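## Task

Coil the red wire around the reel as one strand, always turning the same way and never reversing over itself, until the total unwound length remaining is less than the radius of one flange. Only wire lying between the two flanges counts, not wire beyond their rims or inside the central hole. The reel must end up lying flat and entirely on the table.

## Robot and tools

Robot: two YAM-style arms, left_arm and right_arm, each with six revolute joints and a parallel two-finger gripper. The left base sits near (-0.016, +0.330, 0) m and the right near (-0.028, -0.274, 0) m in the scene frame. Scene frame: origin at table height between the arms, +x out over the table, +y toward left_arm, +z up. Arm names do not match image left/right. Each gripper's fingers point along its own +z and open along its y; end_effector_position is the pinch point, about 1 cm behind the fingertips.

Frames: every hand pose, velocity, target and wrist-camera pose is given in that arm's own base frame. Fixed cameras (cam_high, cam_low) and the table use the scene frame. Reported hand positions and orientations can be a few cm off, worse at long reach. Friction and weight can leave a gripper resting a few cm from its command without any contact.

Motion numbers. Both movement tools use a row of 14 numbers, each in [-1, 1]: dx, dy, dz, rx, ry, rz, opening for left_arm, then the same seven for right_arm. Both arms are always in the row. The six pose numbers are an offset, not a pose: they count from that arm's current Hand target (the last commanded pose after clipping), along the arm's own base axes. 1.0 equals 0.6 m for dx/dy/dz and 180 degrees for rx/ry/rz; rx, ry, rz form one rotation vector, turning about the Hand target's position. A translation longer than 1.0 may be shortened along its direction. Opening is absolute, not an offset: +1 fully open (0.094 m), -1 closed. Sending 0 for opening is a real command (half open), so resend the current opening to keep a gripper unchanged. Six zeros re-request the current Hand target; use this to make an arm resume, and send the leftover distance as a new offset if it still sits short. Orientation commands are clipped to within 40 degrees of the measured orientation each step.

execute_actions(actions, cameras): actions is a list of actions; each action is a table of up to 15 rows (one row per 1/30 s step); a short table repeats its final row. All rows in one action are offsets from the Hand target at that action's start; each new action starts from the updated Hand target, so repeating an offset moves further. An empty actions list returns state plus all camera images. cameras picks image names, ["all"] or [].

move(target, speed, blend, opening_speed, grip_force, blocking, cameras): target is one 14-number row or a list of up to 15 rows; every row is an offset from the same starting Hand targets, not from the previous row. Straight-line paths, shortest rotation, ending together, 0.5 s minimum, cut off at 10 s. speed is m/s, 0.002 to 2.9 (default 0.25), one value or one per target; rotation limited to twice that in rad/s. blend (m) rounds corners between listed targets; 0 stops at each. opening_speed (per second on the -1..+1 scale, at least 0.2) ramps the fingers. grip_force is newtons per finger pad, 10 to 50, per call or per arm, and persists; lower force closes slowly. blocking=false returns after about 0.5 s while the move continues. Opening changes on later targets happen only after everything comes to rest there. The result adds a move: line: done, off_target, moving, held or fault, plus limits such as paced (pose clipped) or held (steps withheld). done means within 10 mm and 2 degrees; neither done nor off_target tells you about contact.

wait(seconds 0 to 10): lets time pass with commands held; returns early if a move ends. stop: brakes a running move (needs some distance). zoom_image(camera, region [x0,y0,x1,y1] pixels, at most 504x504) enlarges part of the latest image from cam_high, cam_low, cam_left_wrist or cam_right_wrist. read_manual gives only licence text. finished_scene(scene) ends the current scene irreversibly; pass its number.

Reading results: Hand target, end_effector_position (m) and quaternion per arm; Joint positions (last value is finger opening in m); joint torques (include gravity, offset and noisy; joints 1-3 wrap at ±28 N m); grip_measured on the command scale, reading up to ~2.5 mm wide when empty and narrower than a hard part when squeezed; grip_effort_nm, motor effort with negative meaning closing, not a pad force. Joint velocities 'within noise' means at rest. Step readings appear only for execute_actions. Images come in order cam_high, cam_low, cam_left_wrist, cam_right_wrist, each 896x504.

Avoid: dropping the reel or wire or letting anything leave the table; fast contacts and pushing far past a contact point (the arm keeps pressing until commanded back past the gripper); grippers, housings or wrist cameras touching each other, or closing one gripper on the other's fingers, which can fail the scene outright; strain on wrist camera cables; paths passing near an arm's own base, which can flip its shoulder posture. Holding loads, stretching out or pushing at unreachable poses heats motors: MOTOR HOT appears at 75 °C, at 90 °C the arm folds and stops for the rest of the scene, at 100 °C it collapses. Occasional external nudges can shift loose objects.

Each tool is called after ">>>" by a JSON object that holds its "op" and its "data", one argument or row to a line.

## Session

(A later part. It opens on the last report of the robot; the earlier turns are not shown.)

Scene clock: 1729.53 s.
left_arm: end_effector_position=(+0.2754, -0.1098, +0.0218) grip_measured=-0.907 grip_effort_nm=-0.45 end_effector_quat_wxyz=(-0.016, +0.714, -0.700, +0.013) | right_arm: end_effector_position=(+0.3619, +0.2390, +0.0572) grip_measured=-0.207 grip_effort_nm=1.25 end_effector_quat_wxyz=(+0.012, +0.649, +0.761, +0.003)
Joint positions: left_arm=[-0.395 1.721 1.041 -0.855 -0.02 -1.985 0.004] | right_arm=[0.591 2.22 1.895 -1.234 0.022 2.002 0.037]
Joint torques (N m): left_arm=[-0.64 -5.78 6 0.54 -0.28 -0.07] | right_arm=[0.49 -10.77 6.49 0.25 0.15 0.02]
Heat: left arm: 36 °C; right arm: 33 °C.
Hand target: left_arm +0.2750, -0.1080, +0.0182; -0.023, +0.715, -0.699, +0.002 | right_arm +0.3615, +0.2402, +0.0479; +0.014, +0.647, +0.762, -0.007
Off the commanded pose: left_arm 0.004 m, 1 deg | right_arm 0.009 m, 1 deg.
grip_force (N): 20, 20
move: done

>>> {"op": "move", "data": {
  "target": [
    [0,0,-0.01,0,0,0,-1,0,0,0,0,0,0,0.05],
    [0,0,-0.01,0,0,0,-0.6,0,0,0,0,0,0,0.05],
    [-0.018,0.05,-0.01,0,0,0,-0.6,0,0,0,0,0,0,0.05],
    [-0.016,0.125,-0.01,0,0,0,-0.6,0,0,0,0,0,0,0.05]
  ],
  "speed": [0.06,0.06,0.1,0.1],
  "blend": [0,0,0.01,0],
  "cameras": ["cam_high","cam_left_wrist","cam_low"]
}}

Scene clock: 1741.67 s.
left_arm: end_effector_position=(+0.2712, -0.0379, +0.0120) grip_measured=-0.602 grip_effort_nm=0.15 end_effector_quat_wxyz=(-0.017, +0.715, -0.699, +0.007) | right_arm: end_effector_position=(+0.3619, +0.2390, +0.0572) grip_measured=-0.207 grip_effort_nm=1.25 end_effector_quat_wxyz=(+0.012, +0.649, +0.761, +0.003)
Joint positions: left_arm=[-0.156 1.661 0.928 -0.807 -0.02 -1.75 0.019] | right_arm=[0.591 2.22 1.895 -1.234 0.022 2.002 0.037]
Joint torques (N m): left_arm=[0.31 -7.76 3.75 0.54 -0.22 0.11] | right_arm=[0.51 -10.7 6.31 0.27 0.11 0.06]
Heat: left arm: 35 °C; right arm: 33 °C.
Hand target: left_arm +0.2654, -0.0331, +0.0123; -0.023, +0.715, -0.699, +0.002 | right_arm +0.3615, +0.2402, +0.0479; +0.014, +0.647, +0.762, -0.007
Off the commanded pose: left_arm 0.008 m, 1 deg | right_arm 0.009 m, 1 deg.
grip_force (N): 20, 20
move: done
camera_calibration:
cam_left_wrist: T_world_to_cam=[[0.995263, 0.0896199, 0.0376921, -0.270807], [0.0312257, -0.661799, 0.749031, -0.0344605], [0.0920727, -0.744306, -0.661462, 0.06434], [0, 0, 0, 1]] pos_world=[0.264676, 0.0493524, 0.0785778]
Images, in order (width x height): cam_high 896x504, cam_low 896x504, cam_left_wrist 896x504.

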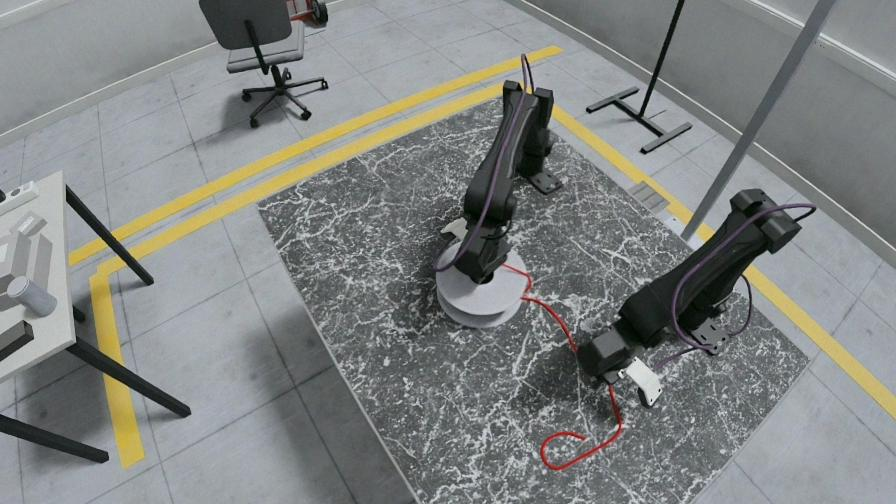

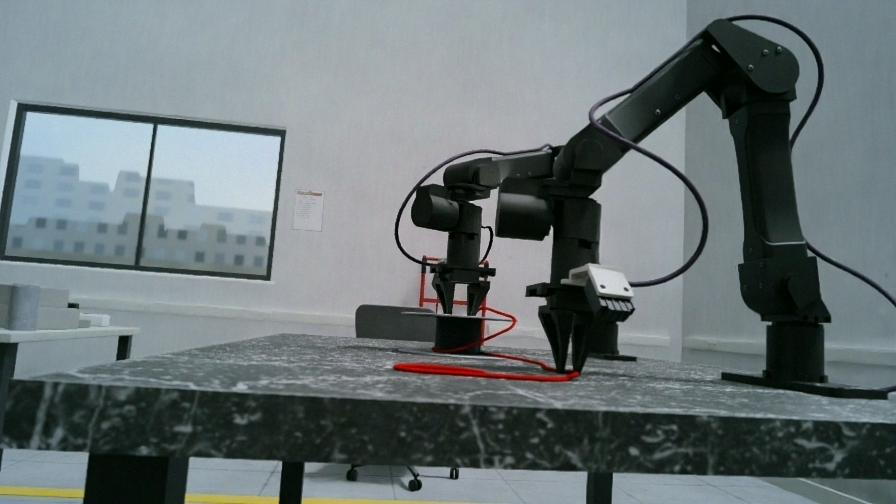

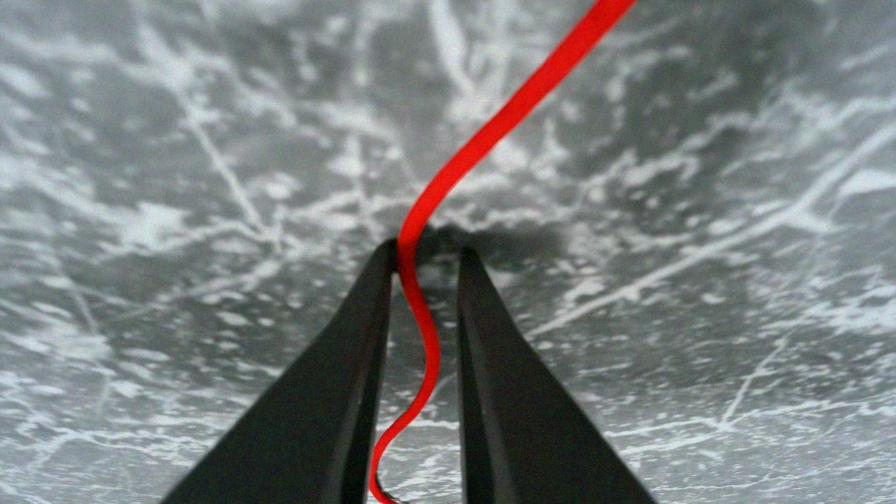

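>>> {"op": "move", "data": {
  "target": [
    [0,0,0,0,0,0,-1,0,0,0,0,0,0,0.05],
    [0.0,0,0.012,0,0,0,-1,0,0,0,0,0,0,0.05]
  ],
  "speed": [0.06,0.06],
  "cameras": ["cam_left_wrist"]
}}

Scene clock: 1749.20 s.
left_arm: end_effector_position=(+0.2702, -0.0378, +0.0148) grip_measured=-0.907 grip_effort_nm=-0.45 end_effector_quat_wxyz=(-0.018, +0.715, -0.699, +0.008) | right_arm: end_effector_position=(+0.3619, +0.2390, +0.0572) grip_measured=-0.207 grip_effort_nm=1.25 end_effector_quat_wxyz=(+0.012, +0.649, +0.761, +0.003)
Joint positions: left_arm=[-0.156 1.649 0.928 -0.815 -0.02 -1.749 0.004] | right_arm=[0.591 2.22 1.895 -1.234 0.022 2.002 0.037]
Joint torques (N m): left_arm=[0.32 -7.9 5.2 0.32 -0.22 0.09] | right_arm=[0.44 -10.74 6.34 0.34 0.14 0.07]
Heat: left arm: 34 °C; right arm: 33 °C.
Hand target: left_arm +0.2654, -0.0331, +0.0195; -0.023, +0.715, -0.699, +0.002 | right_arm +0.3615, +0.2402, +0.0479; +0.014, +0.647, +0.762, -0.007
Off the commanded pose: left_arm 0.008 m, 1 deg | right_arm 0.009 m, 1 deg.
grip_force (N): 20, 20
move: done
camera_calibration:
cam_left_wrist: T_world_to_cam=[[0.995224, 0.088941, 0.0402317, -0.270002], [0.028831, -0.661564, 0.749334, -0.0357955], [0.0932624, -0.744595, -0.660969, 0.0661017], [0, 0, 0, 1]] pos_world=[0.26358, 0.0495523, 0.0813766]
Images, in order (width x height): cam_left_wrist 896x504.

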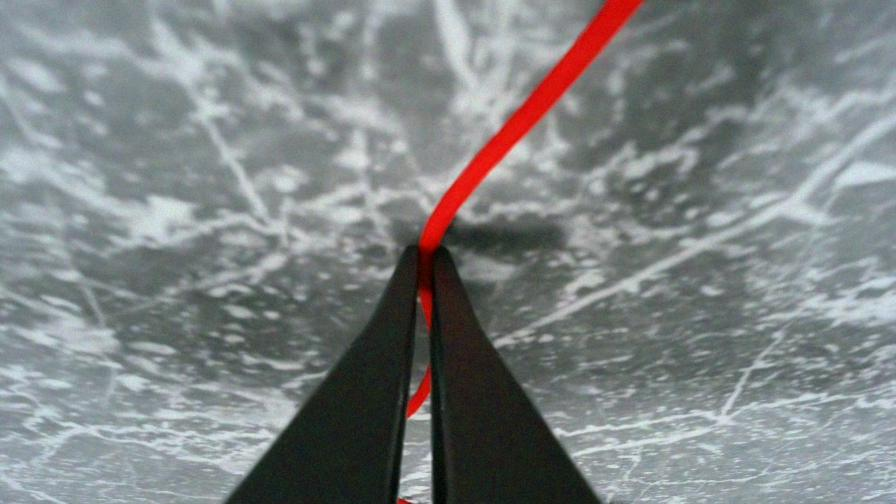

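>>> {"op": "move", "data": {
  "target": [0.005,-0.05,0.008,0,0,0,-1,0,0,0,0,0,0.333,0.05],
  "speed": 0.17,
  "cameras": ["cam_high","cam_low","cam_right_wrist"]
}}

Scene clock: 1757.63 s.
left_arm: end_effector_position=(+0.2633, -0.0628, +0.0174) grip_measured=-0.907 grip_effort_nm=-0.45 end_effector_quat_wxyz=(-0.014, +0.714, -0.700, +0.004) | right_arm: end_effector_position=(+0.3678, +0.2453, +0.0585) grip_measured=-0.194 grip_effort_nm=1.25 end_effector_quat_wxyz=(+0.022, +0.194, +0.981, +0.014)
Joint positions: left_arm=[-0.251 1.649 0.94 -0.841 -0.02 -1.841 0.004] | right_arm=[0.591 2.212 1.887 -1.194 0.011 0.981 0.038]
Joint torques (N m): left_arm=[-0.68 -6.13 8.4 0.27 -0.25 -0.07] | right_arm=[0.16 -12.96 3.23 0.43 0.08 -0.27]
Heat: left arm: 34 °C; right arm: 33 °C.
Hand target: left_arm +0.2684, -0.0631, +0.0243; -0.023, +0.715, -0.699, +0.002 | right_arm +0.3615, +0.2402, +0.0479; +0.016, +0.180, +0.984, +0.001
Off the commanded pose: left_arm 0.009 m, 1 deg | right_arm 0.013 m, 2 deg.
grip_force (N): 20, 20
move: off_target (right_arm)
camera_calibration:
cam_right_wrist: T_world_to_cam=[[-0.311334, -0.949746, -0.0324665, 0.345515], [-0.668283, 0.194523, 0.718024, 0.163555], [-0.675625, 0.245242, -0.69526, 0.341828], [0, 0, 0, 1]] pos_world=[0.447819, 0.212505, 0.13144]
Images, in order (width x height): cam_high 896x504, cam_low 896x504, cam_right_wrist 896x504.

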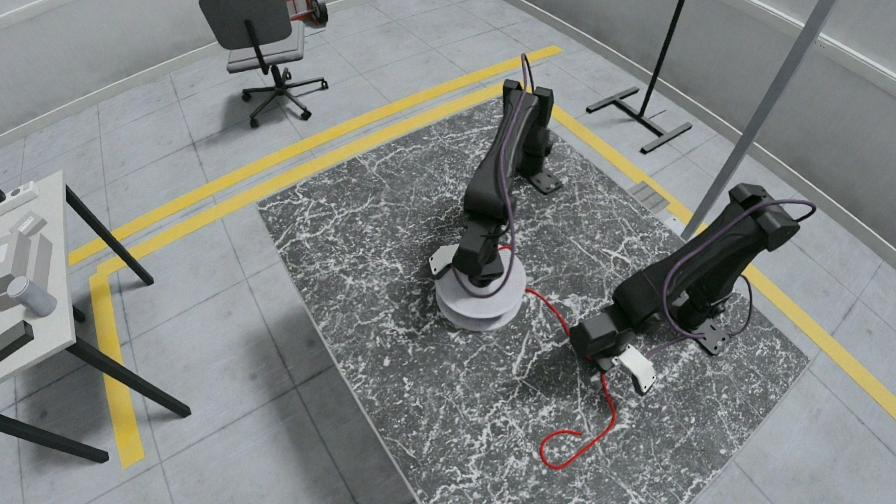

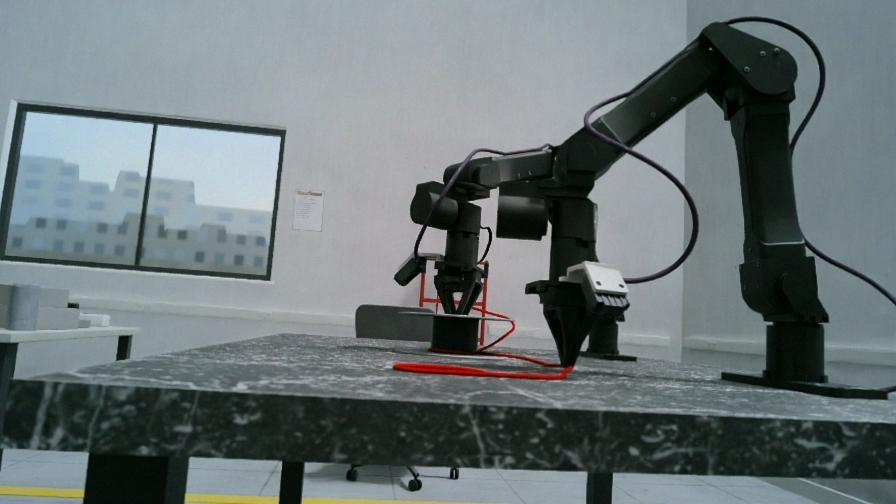

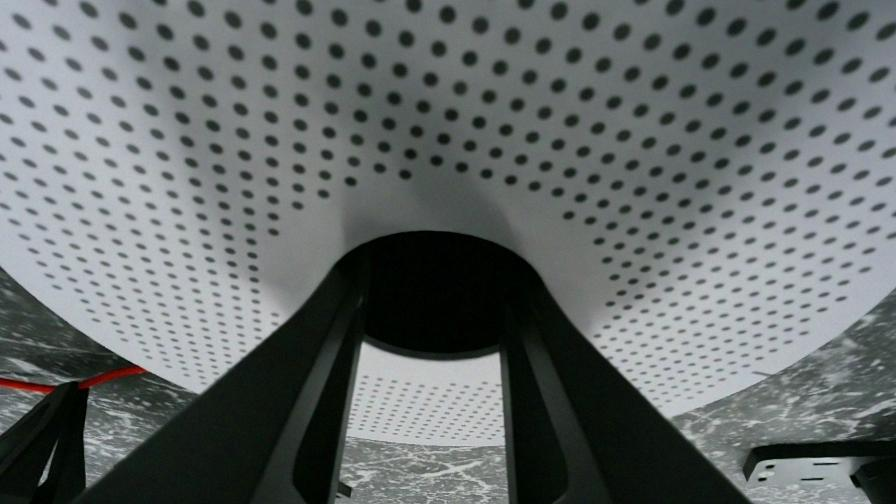

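>>> {"op": "move", "data": {
  "target": [0.008,-0.07,0.0,0,0,0,-1,0,0,0,0,0,0.333,0.05],
  "speed": 0.17,
  "cameras": ["cam_high","cam_low","cam_right_wrist"]
}}

Scene clock: 1764.97 s.
left_arm: end_effector_position=(+0.2696, -0.1052, +0.0214) grip_measured=-0.907 grip_effort_nm=-0.45 end_effector_quat_wxyz=(-0.015, +0.714, -0.700, +0.011) | right_arm: end_effector_position=(+0.3660, +0.2475, +0.0590) grip_measured=-0.182 grip_effort_nm=1.25 end_effector_quat_wxyz=(+0.025, -0.323, +0.946, +0.017)
Joint positions: left_arm=[-0.388 1.7 1.015 -0.854 -0.02 -1.978 0.004] | right_arm=[0.584 2.205 1.878 -1.186 -0.02 -0.074 0.038]
Joint torques (N m): left_arm=[-0.64 -5.57 8.51 0.26 -0.28 -0.08] | right_arm=[-0.36 -12.85 3.3 0.47 0.11 -0.33]
Heat: left arm: 35 °C; right arm: 33 °C.
Hand target: left_arm +0.2732, -0.1051, +0.0243; -0.023, +0.715, -0.699, +0.002 | right_arm +0.3614, +0.2403, +0.0478; +0.013, -0.336, +0.942, +0.008
Off the commanded pose: left_arm 0.005 m, 1 deg | right_arm 0.014 m, 2 deg.
grip_force (N): 20, 20
move: off_target (right_arm)
camera_calibration:
cam_right_wrist: T_world_to_cam=[[0.668093, -0.744005, -0.0104442, -0.0636093], [-0.522404, -0.479005, 0.705442, 0.275634], [-0.529855, -0.465844, -0.708691, 0.46374], [0, 0, 0, 1]] pos_world=[0.432204, 0.300735, 0.13354]
Images, in order (width x height): cam_high 896x504, cam_low 896x504, cam_right_wrist 896x504.

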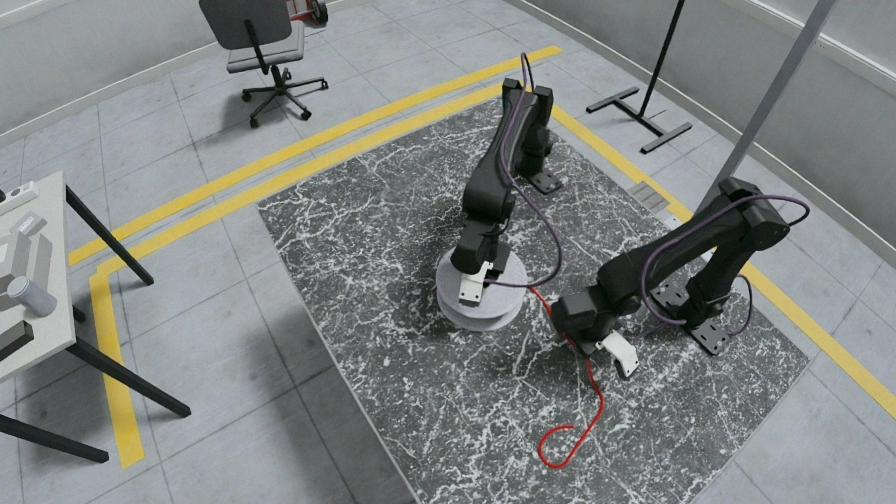

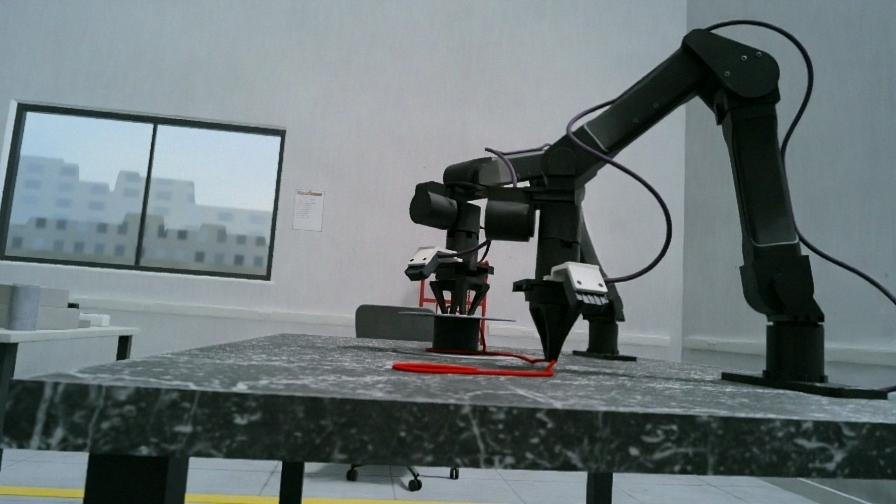

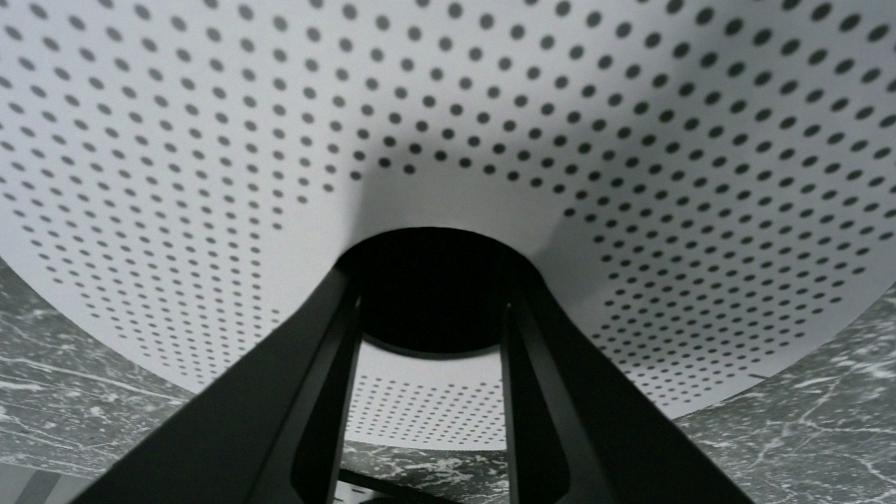

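>>> {"op": "zoom_image", "data": {
  "camera": "cam_low",
  "region": [380, 290, 600, 390]
}}

>>> {"op": "zoom_image", "data": {
  "camera": "cam_high",
  "region": [410, 220, 620, 480]
}}

Scaled by 2.291 from the camera's 896x504 image, which has a finer 1280x720 frame.

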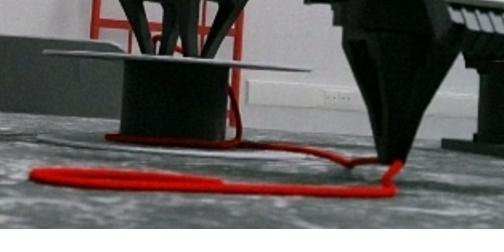

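Scaled by 1.938 from the camera's 896x504 image, which has a finer 1280x720 frame.

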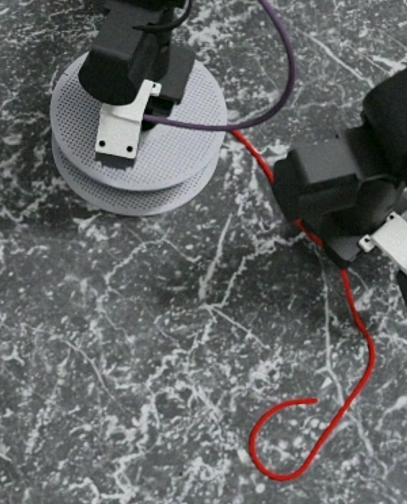

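>>> {"op": "execute_actions", "data": {
  "actions": [],
  "cameras": ["cam_left_wrist"]
}}

Scene clock: 1871.63 s.
left_arm: end_effector_position=(+0.2696, -0.1052, +0.0214) grip_measured=-0.907 grip_effort_nm=-0.45 end_effector_quat_wxyz=(-0.015, +0.714, -0.700, +0.011) | right_arm: end_effector_position=(+0.3660, +0.2475, +0.0590) grip_measured=-0.182 grip_effort_nm=1.25 end_effector_quat_wxyz=(+0.025, -0.323, +0.946, +0.017)
Joint positions: left_arm=[-0.388 1.7 1.015 -0.854 -0.02 -1.978 0.004] | right_arm=[0.584 2.205 1.878 -1.186 -0.02 -0.074 0.038]
Joint velocities: within noise
Joint torques (N m): left_arm=[-0.66 -5.56 8.54 0.28 -0.28 -0.09] | right_arm=[-0.51 -12.77 3.25 0.5 0.1 -0.34]
Heat: left arm: 34 °C; right arm: 31 °C.
Hand target: left_arm +0.2733, -0.1051, +0.0243; -0.023, +0.715, -0.699, +0.002 | right_arm +0.3614, +0.2403, +0.0478; +0.013, -0.336, +0.942, +0.008
Tool commands: left_gripper/opening=-1.0 right_gripper/opening=+0.05
Off the commanded pose: left_arm 0.005 m, 1 deg | right_arm 0.014 m, 2 deg.
grip_force (N): 20, 20
camera_calibration:
cam_left_wrist: T_world_to_cam=[[0.99559, 0.0853108, 0.0390192, -0.264132], [0.0266326, -0.655858, 0.754414, -0.0842595], [0.0899508, -0.750048, -0.655238, 0.0204896], [0, 0, 0, 1]] pos_world=[0.263368, -0.0173608, 0.0872983]
Images, in order (width x height): cam_left_wrist 896x504.

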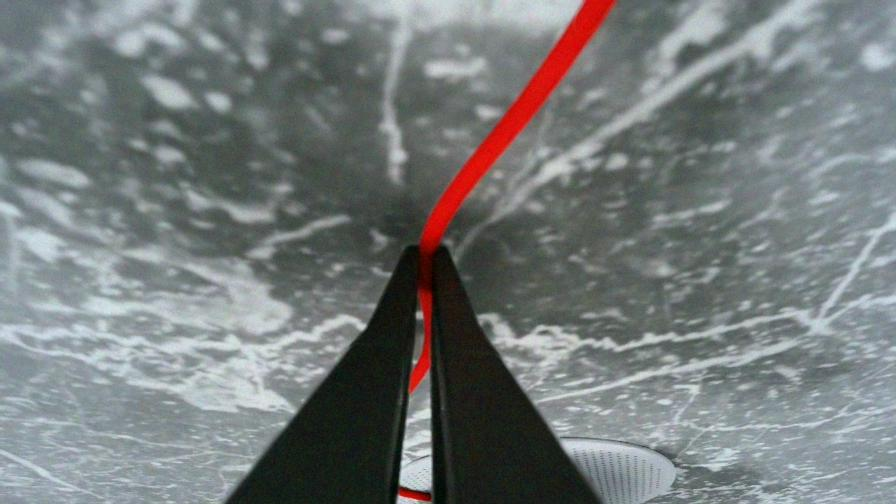

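>>> {"op": "move", "data": {
  "target": [
    [0,0,-0.017,0,0,0,-1,0,0,0,0,0,0,0.05],
    [0,0,-0.017,0,0,0,-0.55,0,0,0,0,0,0,0.05],
    [0.010,0.033,-0.017,0,0,0,-0.55,0,0,0,0,0,0,0.05],
    [0.032,0.088,-0.017,0,0,0,-0.55,0,0,0,0,0,0,0.05],
    [0.048,0.133,-0.017,0,0,0,-0.55,0,0,0,0,0,0,0.05]
  ],
  "speed": [0.06,0.06,0.1,0.1,0.1],
  "blend": [0,0,0.01,0.01,0],
  "cameras": ["cam_high","cam_left_wrist"]
}}

Scene clock: 1884.10 s.
left_arm: end_effector_position=(+0.2942, -0.0278, +0.0125) grip_measured=-0.552 grip_effort_nm=0.14 end_effector_quat_wxyz=(-0.016, +0.716, -0.698, +0.004) | right_arm: end_effector_position=(+0.3660, +0.2475, +0.0590) grip_measured=-0.182 grip_effort_nm=1.25 end_effector_quat_wxyz=(+0.025, -0.323, +0.946, +0.017)
Joint positions: left_arm=[-0.11 1.743 1.026 -0.828 -0.02 -1.705 0.021] | right_arm=[0.584 2.205 1.878 -1.186 -0.02 -0.074 0.038]
Joint torques (N m): left_arm=[0.17 -5.71 8.24 0.49 -0.19 0.05] | right_arm=[-0.38 -12.94 3.25 0.48 0.1 -0.37]
Heat: left arm: 34 °C; right arm: 31 °C.
Hand target: left_arm +0.3019, -0.0253, +0.0140; -0.023, +0.715, -0.699, +0.002 | right_arm +0.3614, +0.2403, +0.0478; +0.013, -0.336, +0.942, +0.008
Off the commanded pose: left_arm 0.008 m, 1 deg | right_arm 0.014 m, 2 deg.
grip_force (N): 20, 20
move: off_target (right_arm)
camera_calibration:
cam_left_wrist: T_world_to_cam=[[0.995387, 0.0907191, 0.0312272, -0.294591], [0.0370577, -0.663748, 0.747037, -0.0306401], [0.0884975, -0.742434, -0.664048, 0.0712109], [0, 0, 0, 1]] pos_world=[0.288065, 0.0592571, 0.079376]
Images, in order (width x height): cam_high 896x504, cam_left_wrist 896x504.

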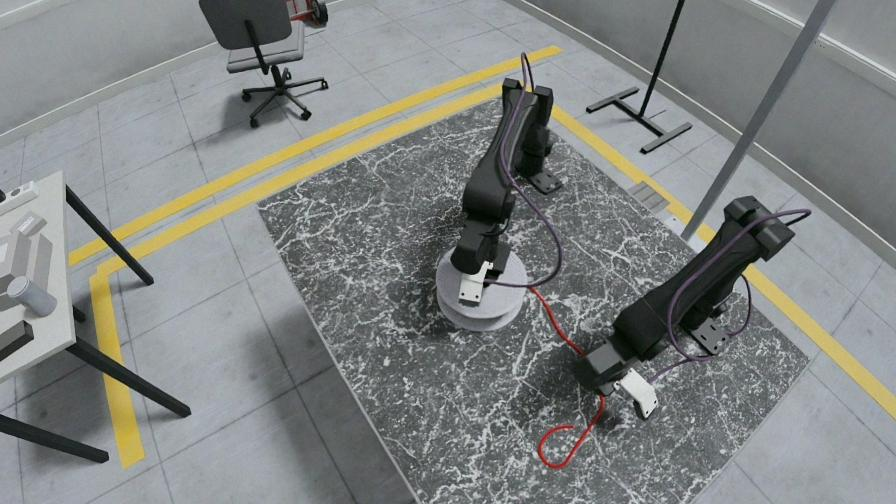

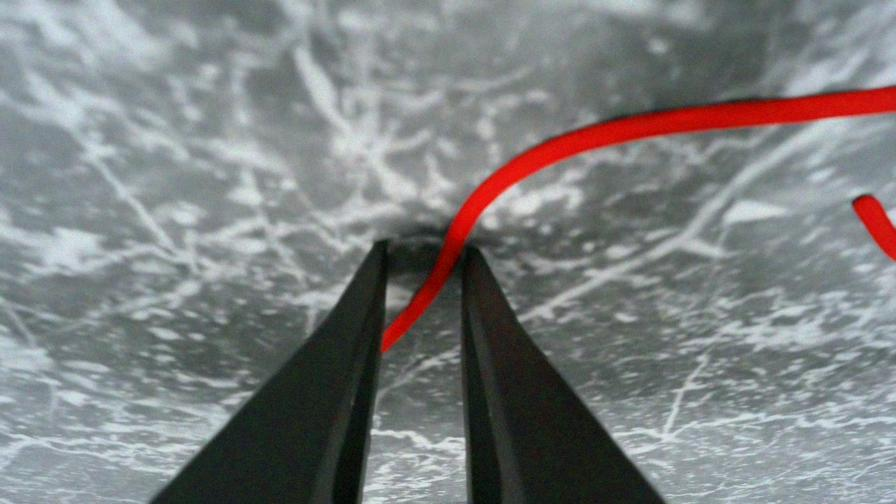

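>>> {"op": "move", "data": {
  "target": [
    [0,0,0.0,0,0,0,-1,0,0,0,0,0,0,0.05],
    [-0.01,0,0.013,0,0,0,-1,0,0,0,0,0,0,0.05],
    [-0.01,-0.063,0.016,0,0,0,-1,0,0,0,0,0,0.317,0.05]
  ],
  "speed": [0.06,0.06,0.17],
  "cameras": ["cam_high","cam_low","cam_left_wrist","cam_right_wrist"]
}}

Scene clock: 1895.47 s.
left_arm: end_effector_position=(+0.2912, -0.0627, +0.0177) grip_measured=-0.907 grip_effort_nm=-0.45 end_effector_quat_wxyz=(-0.015, +0.714, -0.700, +0.005) | right_arm: end_effector_position=(+0.3596, +0.2453, +0.0589) grip_measured=-0.174 grip_effort_nm=1.25 end_effector_quat_wxyz=(-0.021, +0.734, -0.678, -0.019)
Joint positions: left_arm=[-0.228 1.743 1.049 -0.852 -0.02 -1.817 0.004] | right_arm=[0.576 2.205 1.878 -1.213 -0.048 -1.073 0.039]
Joint torques (N m): left_arm=[-0.66 -6.72 8.51 0.27 -0.25 -0.07] | right_arm=[-0.66 -10.89 5.75 0.35 0.17 -0.42]
Heat: left arm: 34 °C; right arm: 31 °C.
Hand target: left_arm +0.2959, -0.0630, +0.0236; -0.023, +0.715, -0.699, +0.002 | right_arm +0.3614, +0.2402, +0.0478; -0.007, +0.745, -0.667, -0.014
Off the commanded pose: left_arm 0.008 m, 1 deg | right_arm 0.012 m, 2 deg.
grip_force (N): 20, 20
move: off_target (right_arm)
camera_calibration:
cam_left_wrist: T_world_to_cam=[[0.995902, 0.0847477, 0.0315741, -0.28913], [0.032558, -0.661682, 0.749077, -0.0561178], [0.0843746, -0.74498, -0.66173, 0.050048], [0, 0, 0, 1]] pos_world=[0.28555, 0.0246558, 0.0842839]
cam_right_wrist: T_world_to_cam=[[0.988434, 0.151364, 0.00934977, -0.396952], [0.10043, -0.699528, 0.707513, 0.101319], [0.113633, -0.698391, -0.706638, 0.284773], [0, 0, 0, 1]] pos_world=[0.349826, 0.329843, 0.133259]

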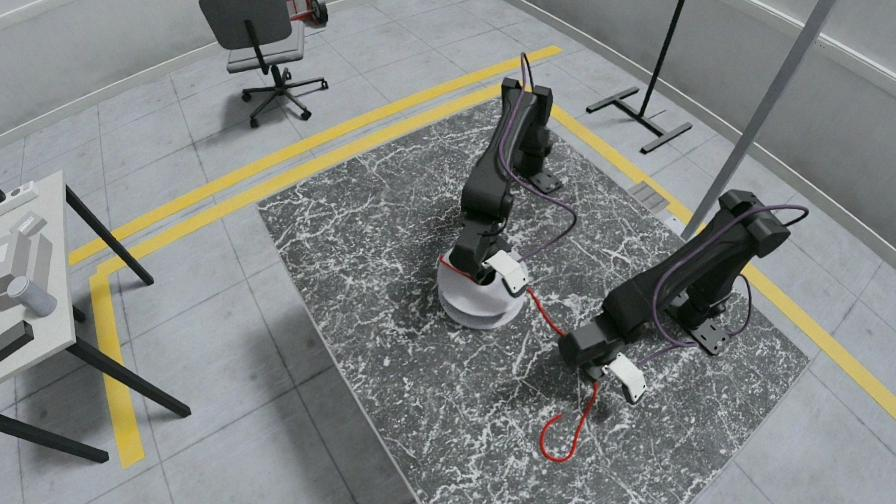

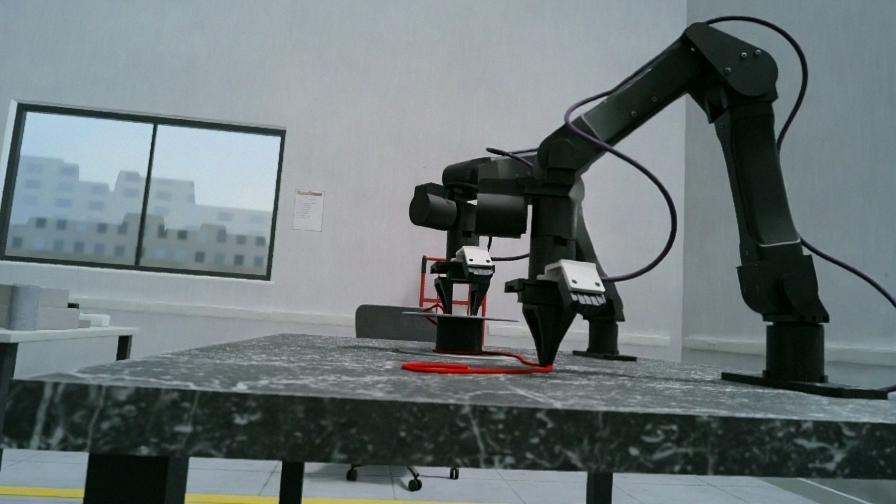

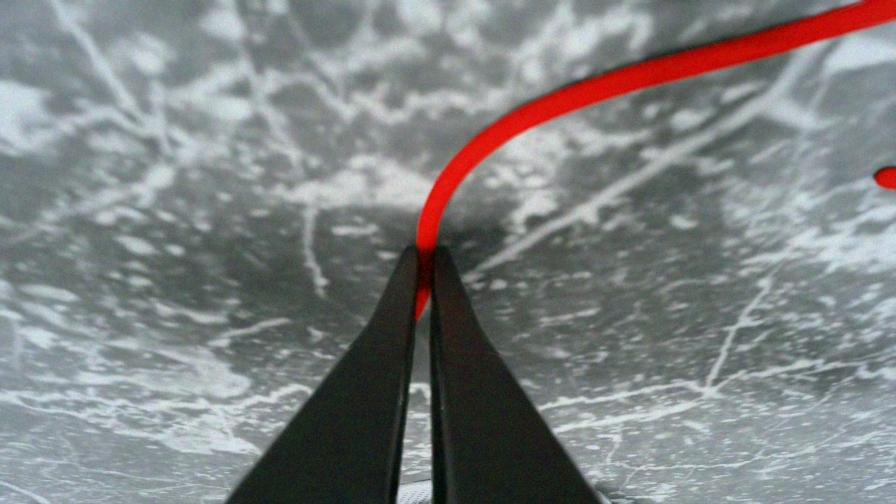

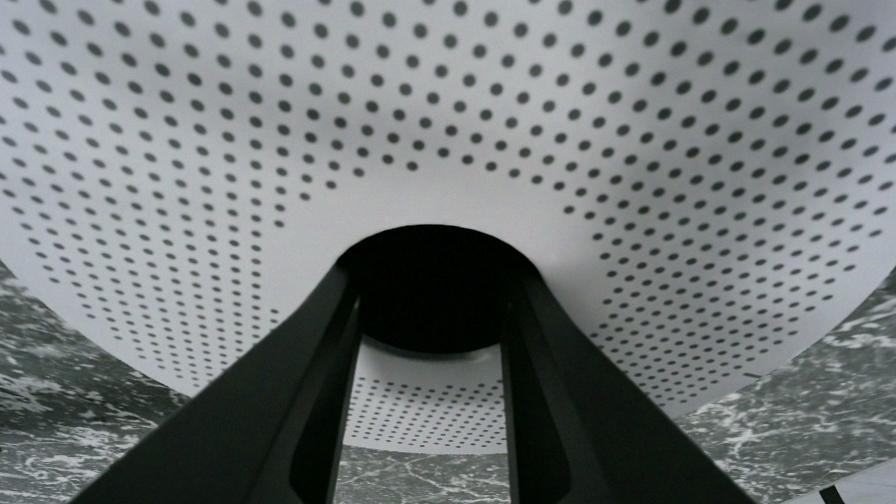

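>>> {"op": "move", "data": {
  "target": [
    [0,0,0,0,0,0,-1,0,0,0,0,0,0,-1],
    [0,0,0,0,0,0,-1,0,0,0,0,0,-0.5,-1],
    [0,0,0,0,0,0,-1,0,0,0,0,0,-0.985,-1]
  ],
  "speed": [0.2,0.45,0.45],
  "blend": [0,0.02,0],
  "cameras": ["cam_high","cam_low","cam_right_wrist"]
}}

Scene clock: 1915.33 s.
left_arm: end_effector_position=(+0.2912, -0.0627, +0.0177) grip_measured=-0.907 grip_effort_nm=-0.45 end_effector_quat_wxyz=(-0.015, +0.714, -0.700, +0.005) | right_arm: end_effector_position=(+0.3605, +0.2403, +0.0494) grip_measured=-0.994 grip_effort_nm=-0.36 end_effector_quat_wxyz=(+0.008, +0.648, +0.762, +0.005)
Joint positions: left_arm=[-0.228 1.743 1.049 -0.852 -0.02 -1.817 0.004] | right_arm=[0.591 2.22 1.865 -1.202 0.014 2 0]
Joint torques (N m): left_arm=[-0.64 -6.71 8.5 0.27 -0.24 -0.08] | right_arm=[0.42 -10.93 8.43 -0.05 0.16 0.13]
Heat: left arm: 34 °C; right arm: 31 °C.
Hand target: left_arm +0.2959, -0.0630, +0.0236; -0.023, +0.715, -0.699, +0.002 | right_arm +0.3614, +0.2402, +0.0479; +0.014, +0.650, +0.760, -0.007
Off the commanded pose: left_arm 0.008 m, 1 deg | right_arm 0.002 m, 2 deg.
grip_force (N): 20, 20
move: done
camera_calibration:
cam_right_wrist: T_world_to_cam=[[-0.97236, -0.232956, -0.0157152, 0.40351], [-0.167855, 0.650668, 0.740578, -0.124942], [-0.162297, 0.722746, -0.671787, 0.0308347], [0, 0, 0, 1]] pos_world=[0.376389, 0.15301, 0.119585]
Images, in order (width x height): cam_high 896x504, cam_low 896x504, cam_right_wrist 896x504.

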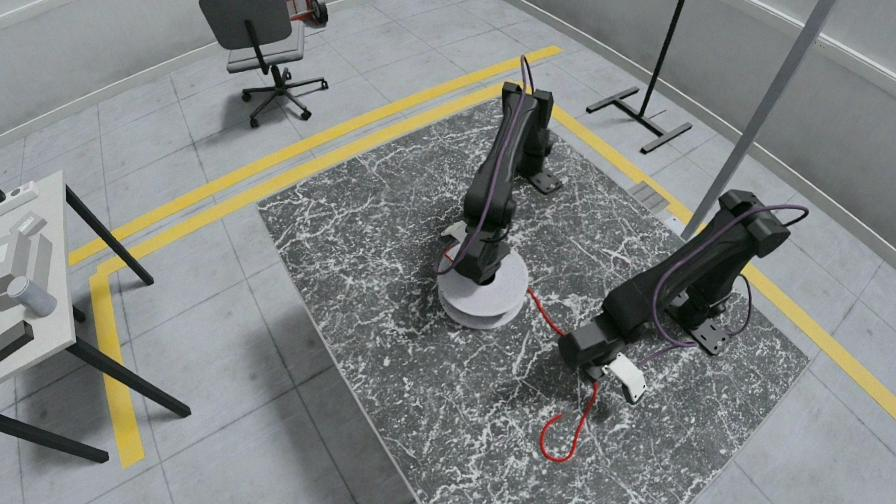

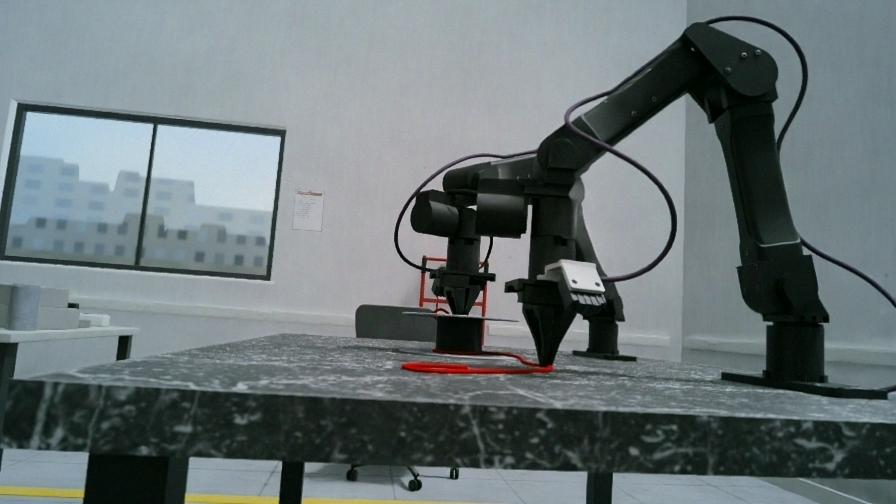

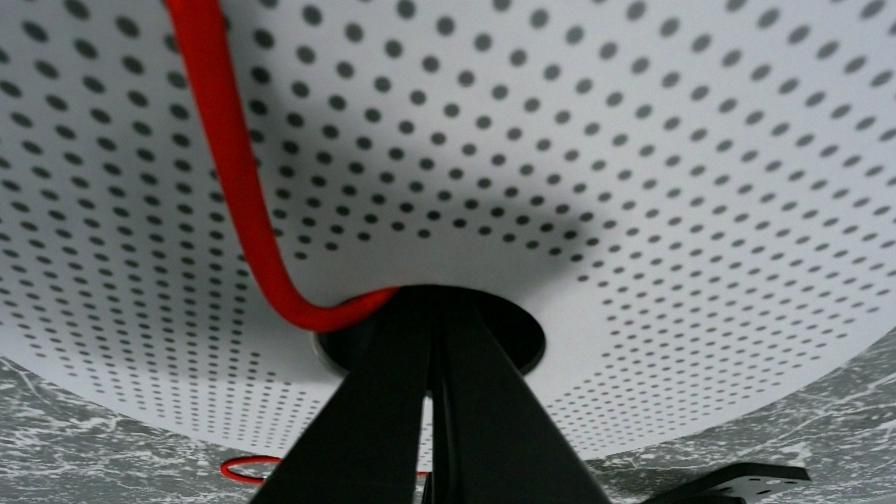

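>>> {"op": "move", "data": {
  "target": [0,0,0,0,0,0,-1,0,0,0,0,0,0,0.05],
  "speed": 0.1,
  "opening_speed": 0.4,
  "cameras": ["cam_high","cam_right_wrist"]
}}

Scene clock: 1926.23 s.
left_arm: end_effector_position=(+0.2912, -0.0627, +0.0177) grip_measured=-0.907 grip_effort_nm=-0.45 end_effector_quat_wxyz=(-0.015, +0.714, -0.700, +0.005) | right_arm: end_effector_position=(+0.3596, +0.2432, +0.0572) grip_measured=-0.249 grip_effort_nm=1.25 end_effector_quat_wxyz=(+0.006, +0.652, +0.758, +0.006)
Joint positions: left_arm=[-0.228 1.743 1.049 -0.852 -0.02 -1.817 0.004] | right_arm=[0.595 2.22 1.896 -1.233 0.008 2.016 0.035]
Joint torques (N m): left_arm=[-0.64 -6.71 8.5 0.26 -0.24 -0.08] | right_arm=[-0.01 -10.71 6.24 0.26 0.28 -0.05]
Heat: left arm: 34 °C; right arm: 32 °C.
Hand target: left_arm +0.2959, -0.0630, +0.0236; -0.023, +0.715, -0.699, +0.002 | right_arm +0.3614, +0.2402, +0.0479; +0.014, +0.649, +0.760, -0.007
Off the commanded pose: left_arm 0.008 m, 1 deg | right_arm 0.010 m, 2 deg.
grip_force (N): 20, 20
move: done
camera_calibration:
cam_right_wrist: T_world_to_cam=[[-0.975083, -0.221396, -0.0140647, 0.401437], [-0.158025, 0.648686, 0.744469, -0.135947], [-0.155699, 0.728141, -0.667509, 0.0298679], [0, 0, 0, 1]] pos_world=[0.374601, 0.155315, 0.126792]
Images, in order (width x height): cam_high 896x504, cam_right_wrist 896x504.

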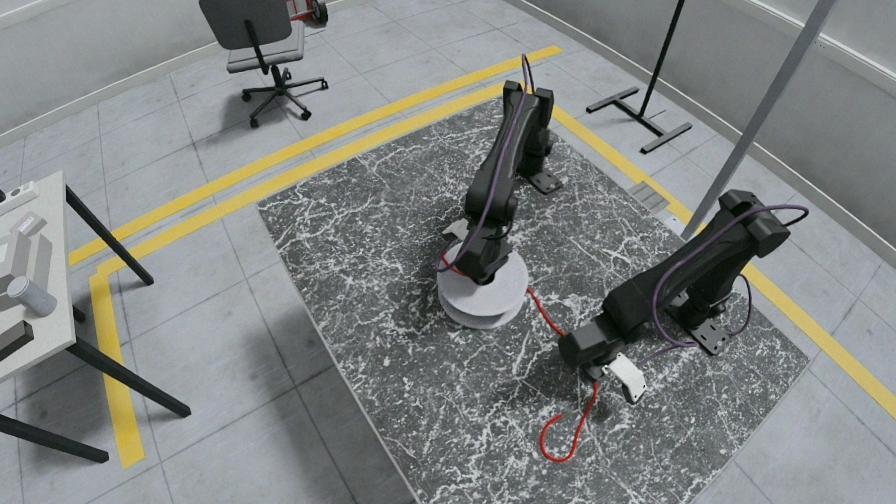

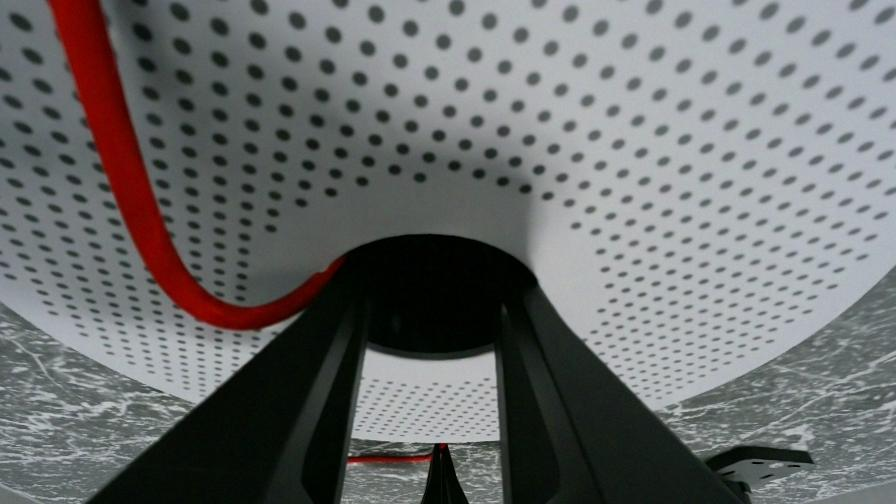

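>>> {"op": "move", "data": {
  "target": [0.0,-0.066,0.0,0,0,0,-1,0,0,0,0,0,0.333,0.05],
  "speed": 0.17,
  "cameras": ["cam_high","cam_right_wrist"]
}}

Scene clock: 1933.90 s.
left_arm: end_effector_position=(+0.2926, -0.1028, +0.0214) grip_measured=-0.907 grip_effort_nm=-0.45 end_effector_quat_wxyz=(-0.016, +0.713, -0.700, +0.011) | right_arm: end_effector_position=(+0.3607, +0.2423, +0.0576) grip_measured=-0.246 grip_effort_nm=1.25 end_effector_quat_wxyz=(+0.013, +0.195, +0.981, +0.002)
Joint positions: left_arm=[-0.353 1.772 1.1 -0.865 -0.02 -1.942 0.004] | right_arm=[0.595 2.213 1.886 -1.222 0.015 0.988 0.035]
Joint torques (N m): left_arm=[-0.65 -6.17 8.55 0.28 -0.27 -0.07] | right_arm=[-0.24 -12.88 3.41 0.71 0.09 -0.29]
Heat: left arm: 34 °C; right arm: 32 °C.
Hand target: left_arm +0.2959, -0.1027, +0.0236; -0.023, +0.715, -0.699, +0.002 | right_arm +0.3614, +0.2402, +0.0479; +0.015, +0.183, +0.983, +0.001
Off the commanded pose: left_arm 0.004 m, 1 deg | right_arm 0.010 m, 1 deg.
grip_force (N): 20, 20
move: done
camera_calibration:
cam_right_wrist: T_world_to_cam=[[-0.3144, -0.94927, -0.00623712, 0.339923], [-0.650912, 0.210792, 0.729302, 0.149299], [-0.690989, 0.233353, -0.684164, 0.34486], [0, 0, 0, 1]] pos_world=[0.442347, 0.210734, 0.129177]
Images, in order (width x height): cam_high 896x504, cam_right_wrist 896x504.

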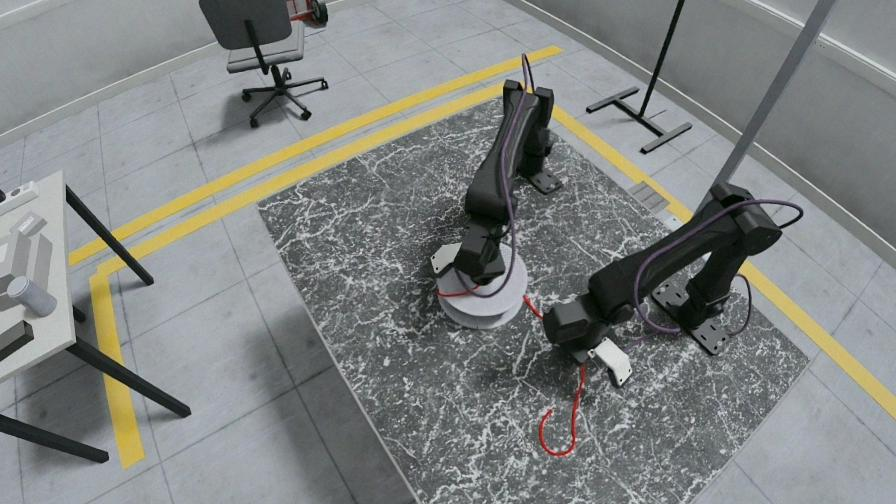

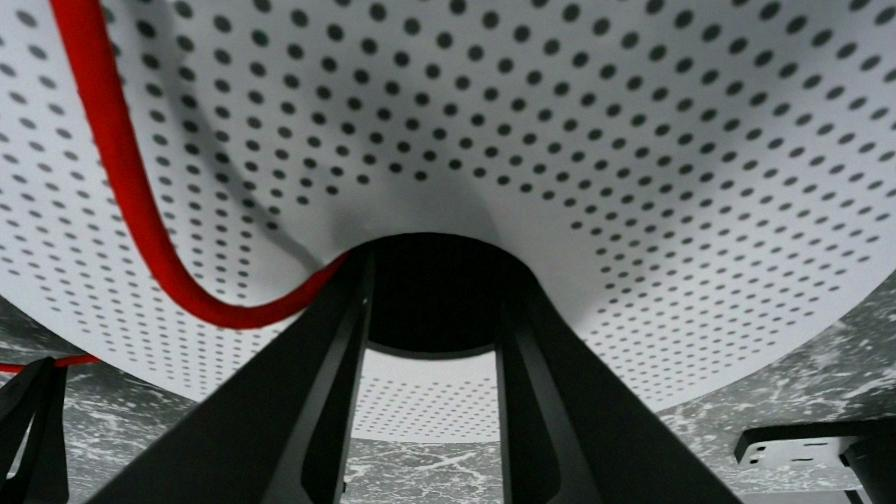

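>>> {"op": "move", "data": {
  "target": [0.0,-0.055,0.0,0,0,0,-1,0,0,0,0,0,0.25,0.05],
  "speed": 0.17,
  "cameras": ["cam_high","cam_low","cam_left_wrist"]
}}

Scene clock: 1946.57 s.
left_arm: end_effector_position=(+0.2928, -0.1358, +0.0218) grip_measured=-0.907 grip_effort_nm=-0.45 end_effector_quat_wxyz=(-0.015, +0.714, -0.700, +0.012) | right_arm: end_effector_position=(+0.3633, +0.2404, +0.0577) grip_measured=-0.245 grip_effort_nm=1.25 end_effector_quat_wxyz=(+0.018, -0.196, +0.980, -0.001)
Joint positions: left_arm=[-0.449 1.817 1.159 -0.881 -0.02 -2.038 0.004] | right_arm=[0.589 2.204 1.872 -1.205 0.015 0.193 0.035]
Joint torques (N m): left_arm=[-0.64 -6.46 8.57 0.26 -0.3 -0.08] | right_arm=[-0.4 -12.9 3.4 0.72 -0.15 -0.32]
Heat: left arm: 34 °C; right arm: 32 °C.
Hand target: left_arm +0.2959, -0.1356, +0.0236; -0.023, +0.715, -0.699, +0.002 | right_arm +0.3614, +0.2401, +0.0479; +0.014, -0.207, +0.978, +0.006
Off the commanded pose: left_arm 0.004 m, 1 deg | right_arm 0.010 m, 2 deg.
grip_force (N): 20, 20
move: done
camera_calibration:
cam_left_wrist: T_world_to_cam=[[0.995595, 0.0849549, 0.0396556, -0.28471], [0.0257363, -0.654372, 0.755735, -0.104826], [0.0901529, -0.751386, -0.653676, -0.00460106], [0, 0, 0, 1]] pos_world=[0.286568, -0.0478646, 0.0875031]
Images, in order (width x height): cam_high 896x504, cam_low 896x504, cam_left_wrist 896x504.

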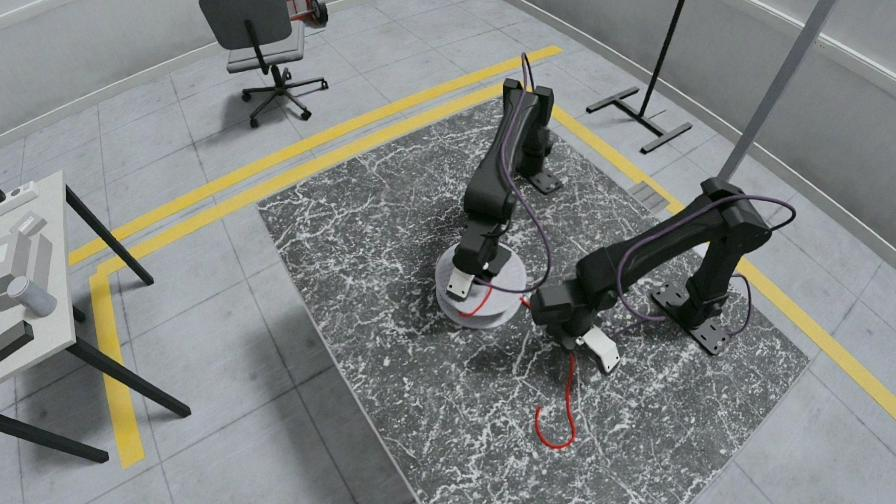

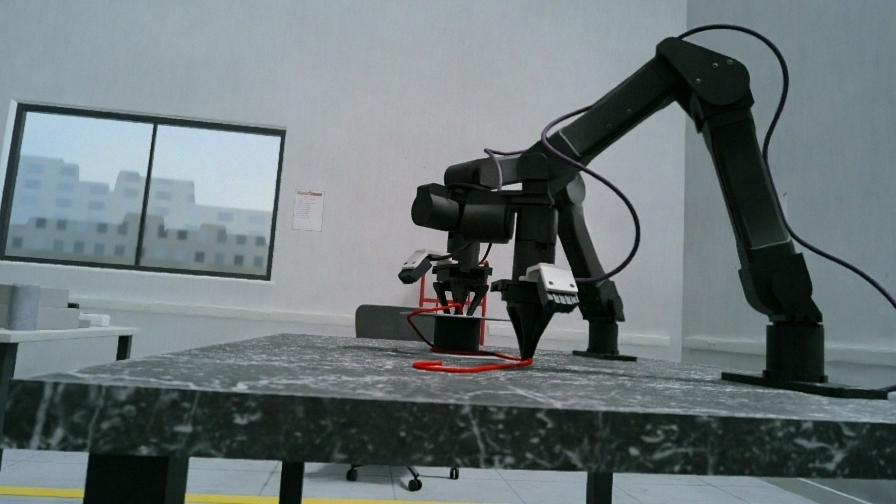

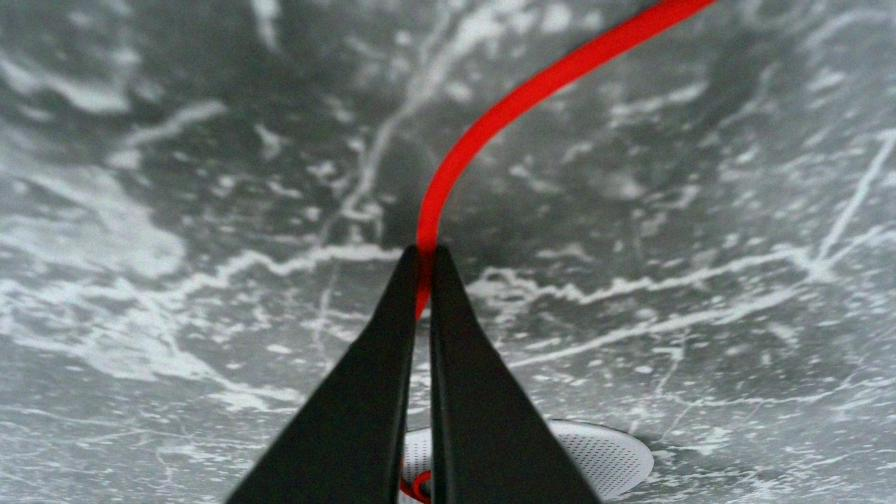

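>>> {"op": "zoom_image", "data": {
  "camera": "cam_high",
  "region": [480, 280, 640, 460]
}}

Scaled by 2.800 from the camera's 896x504 image, which has a finer 1280x720 frame.

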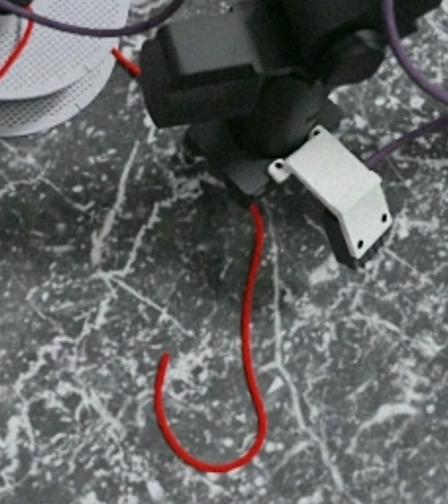

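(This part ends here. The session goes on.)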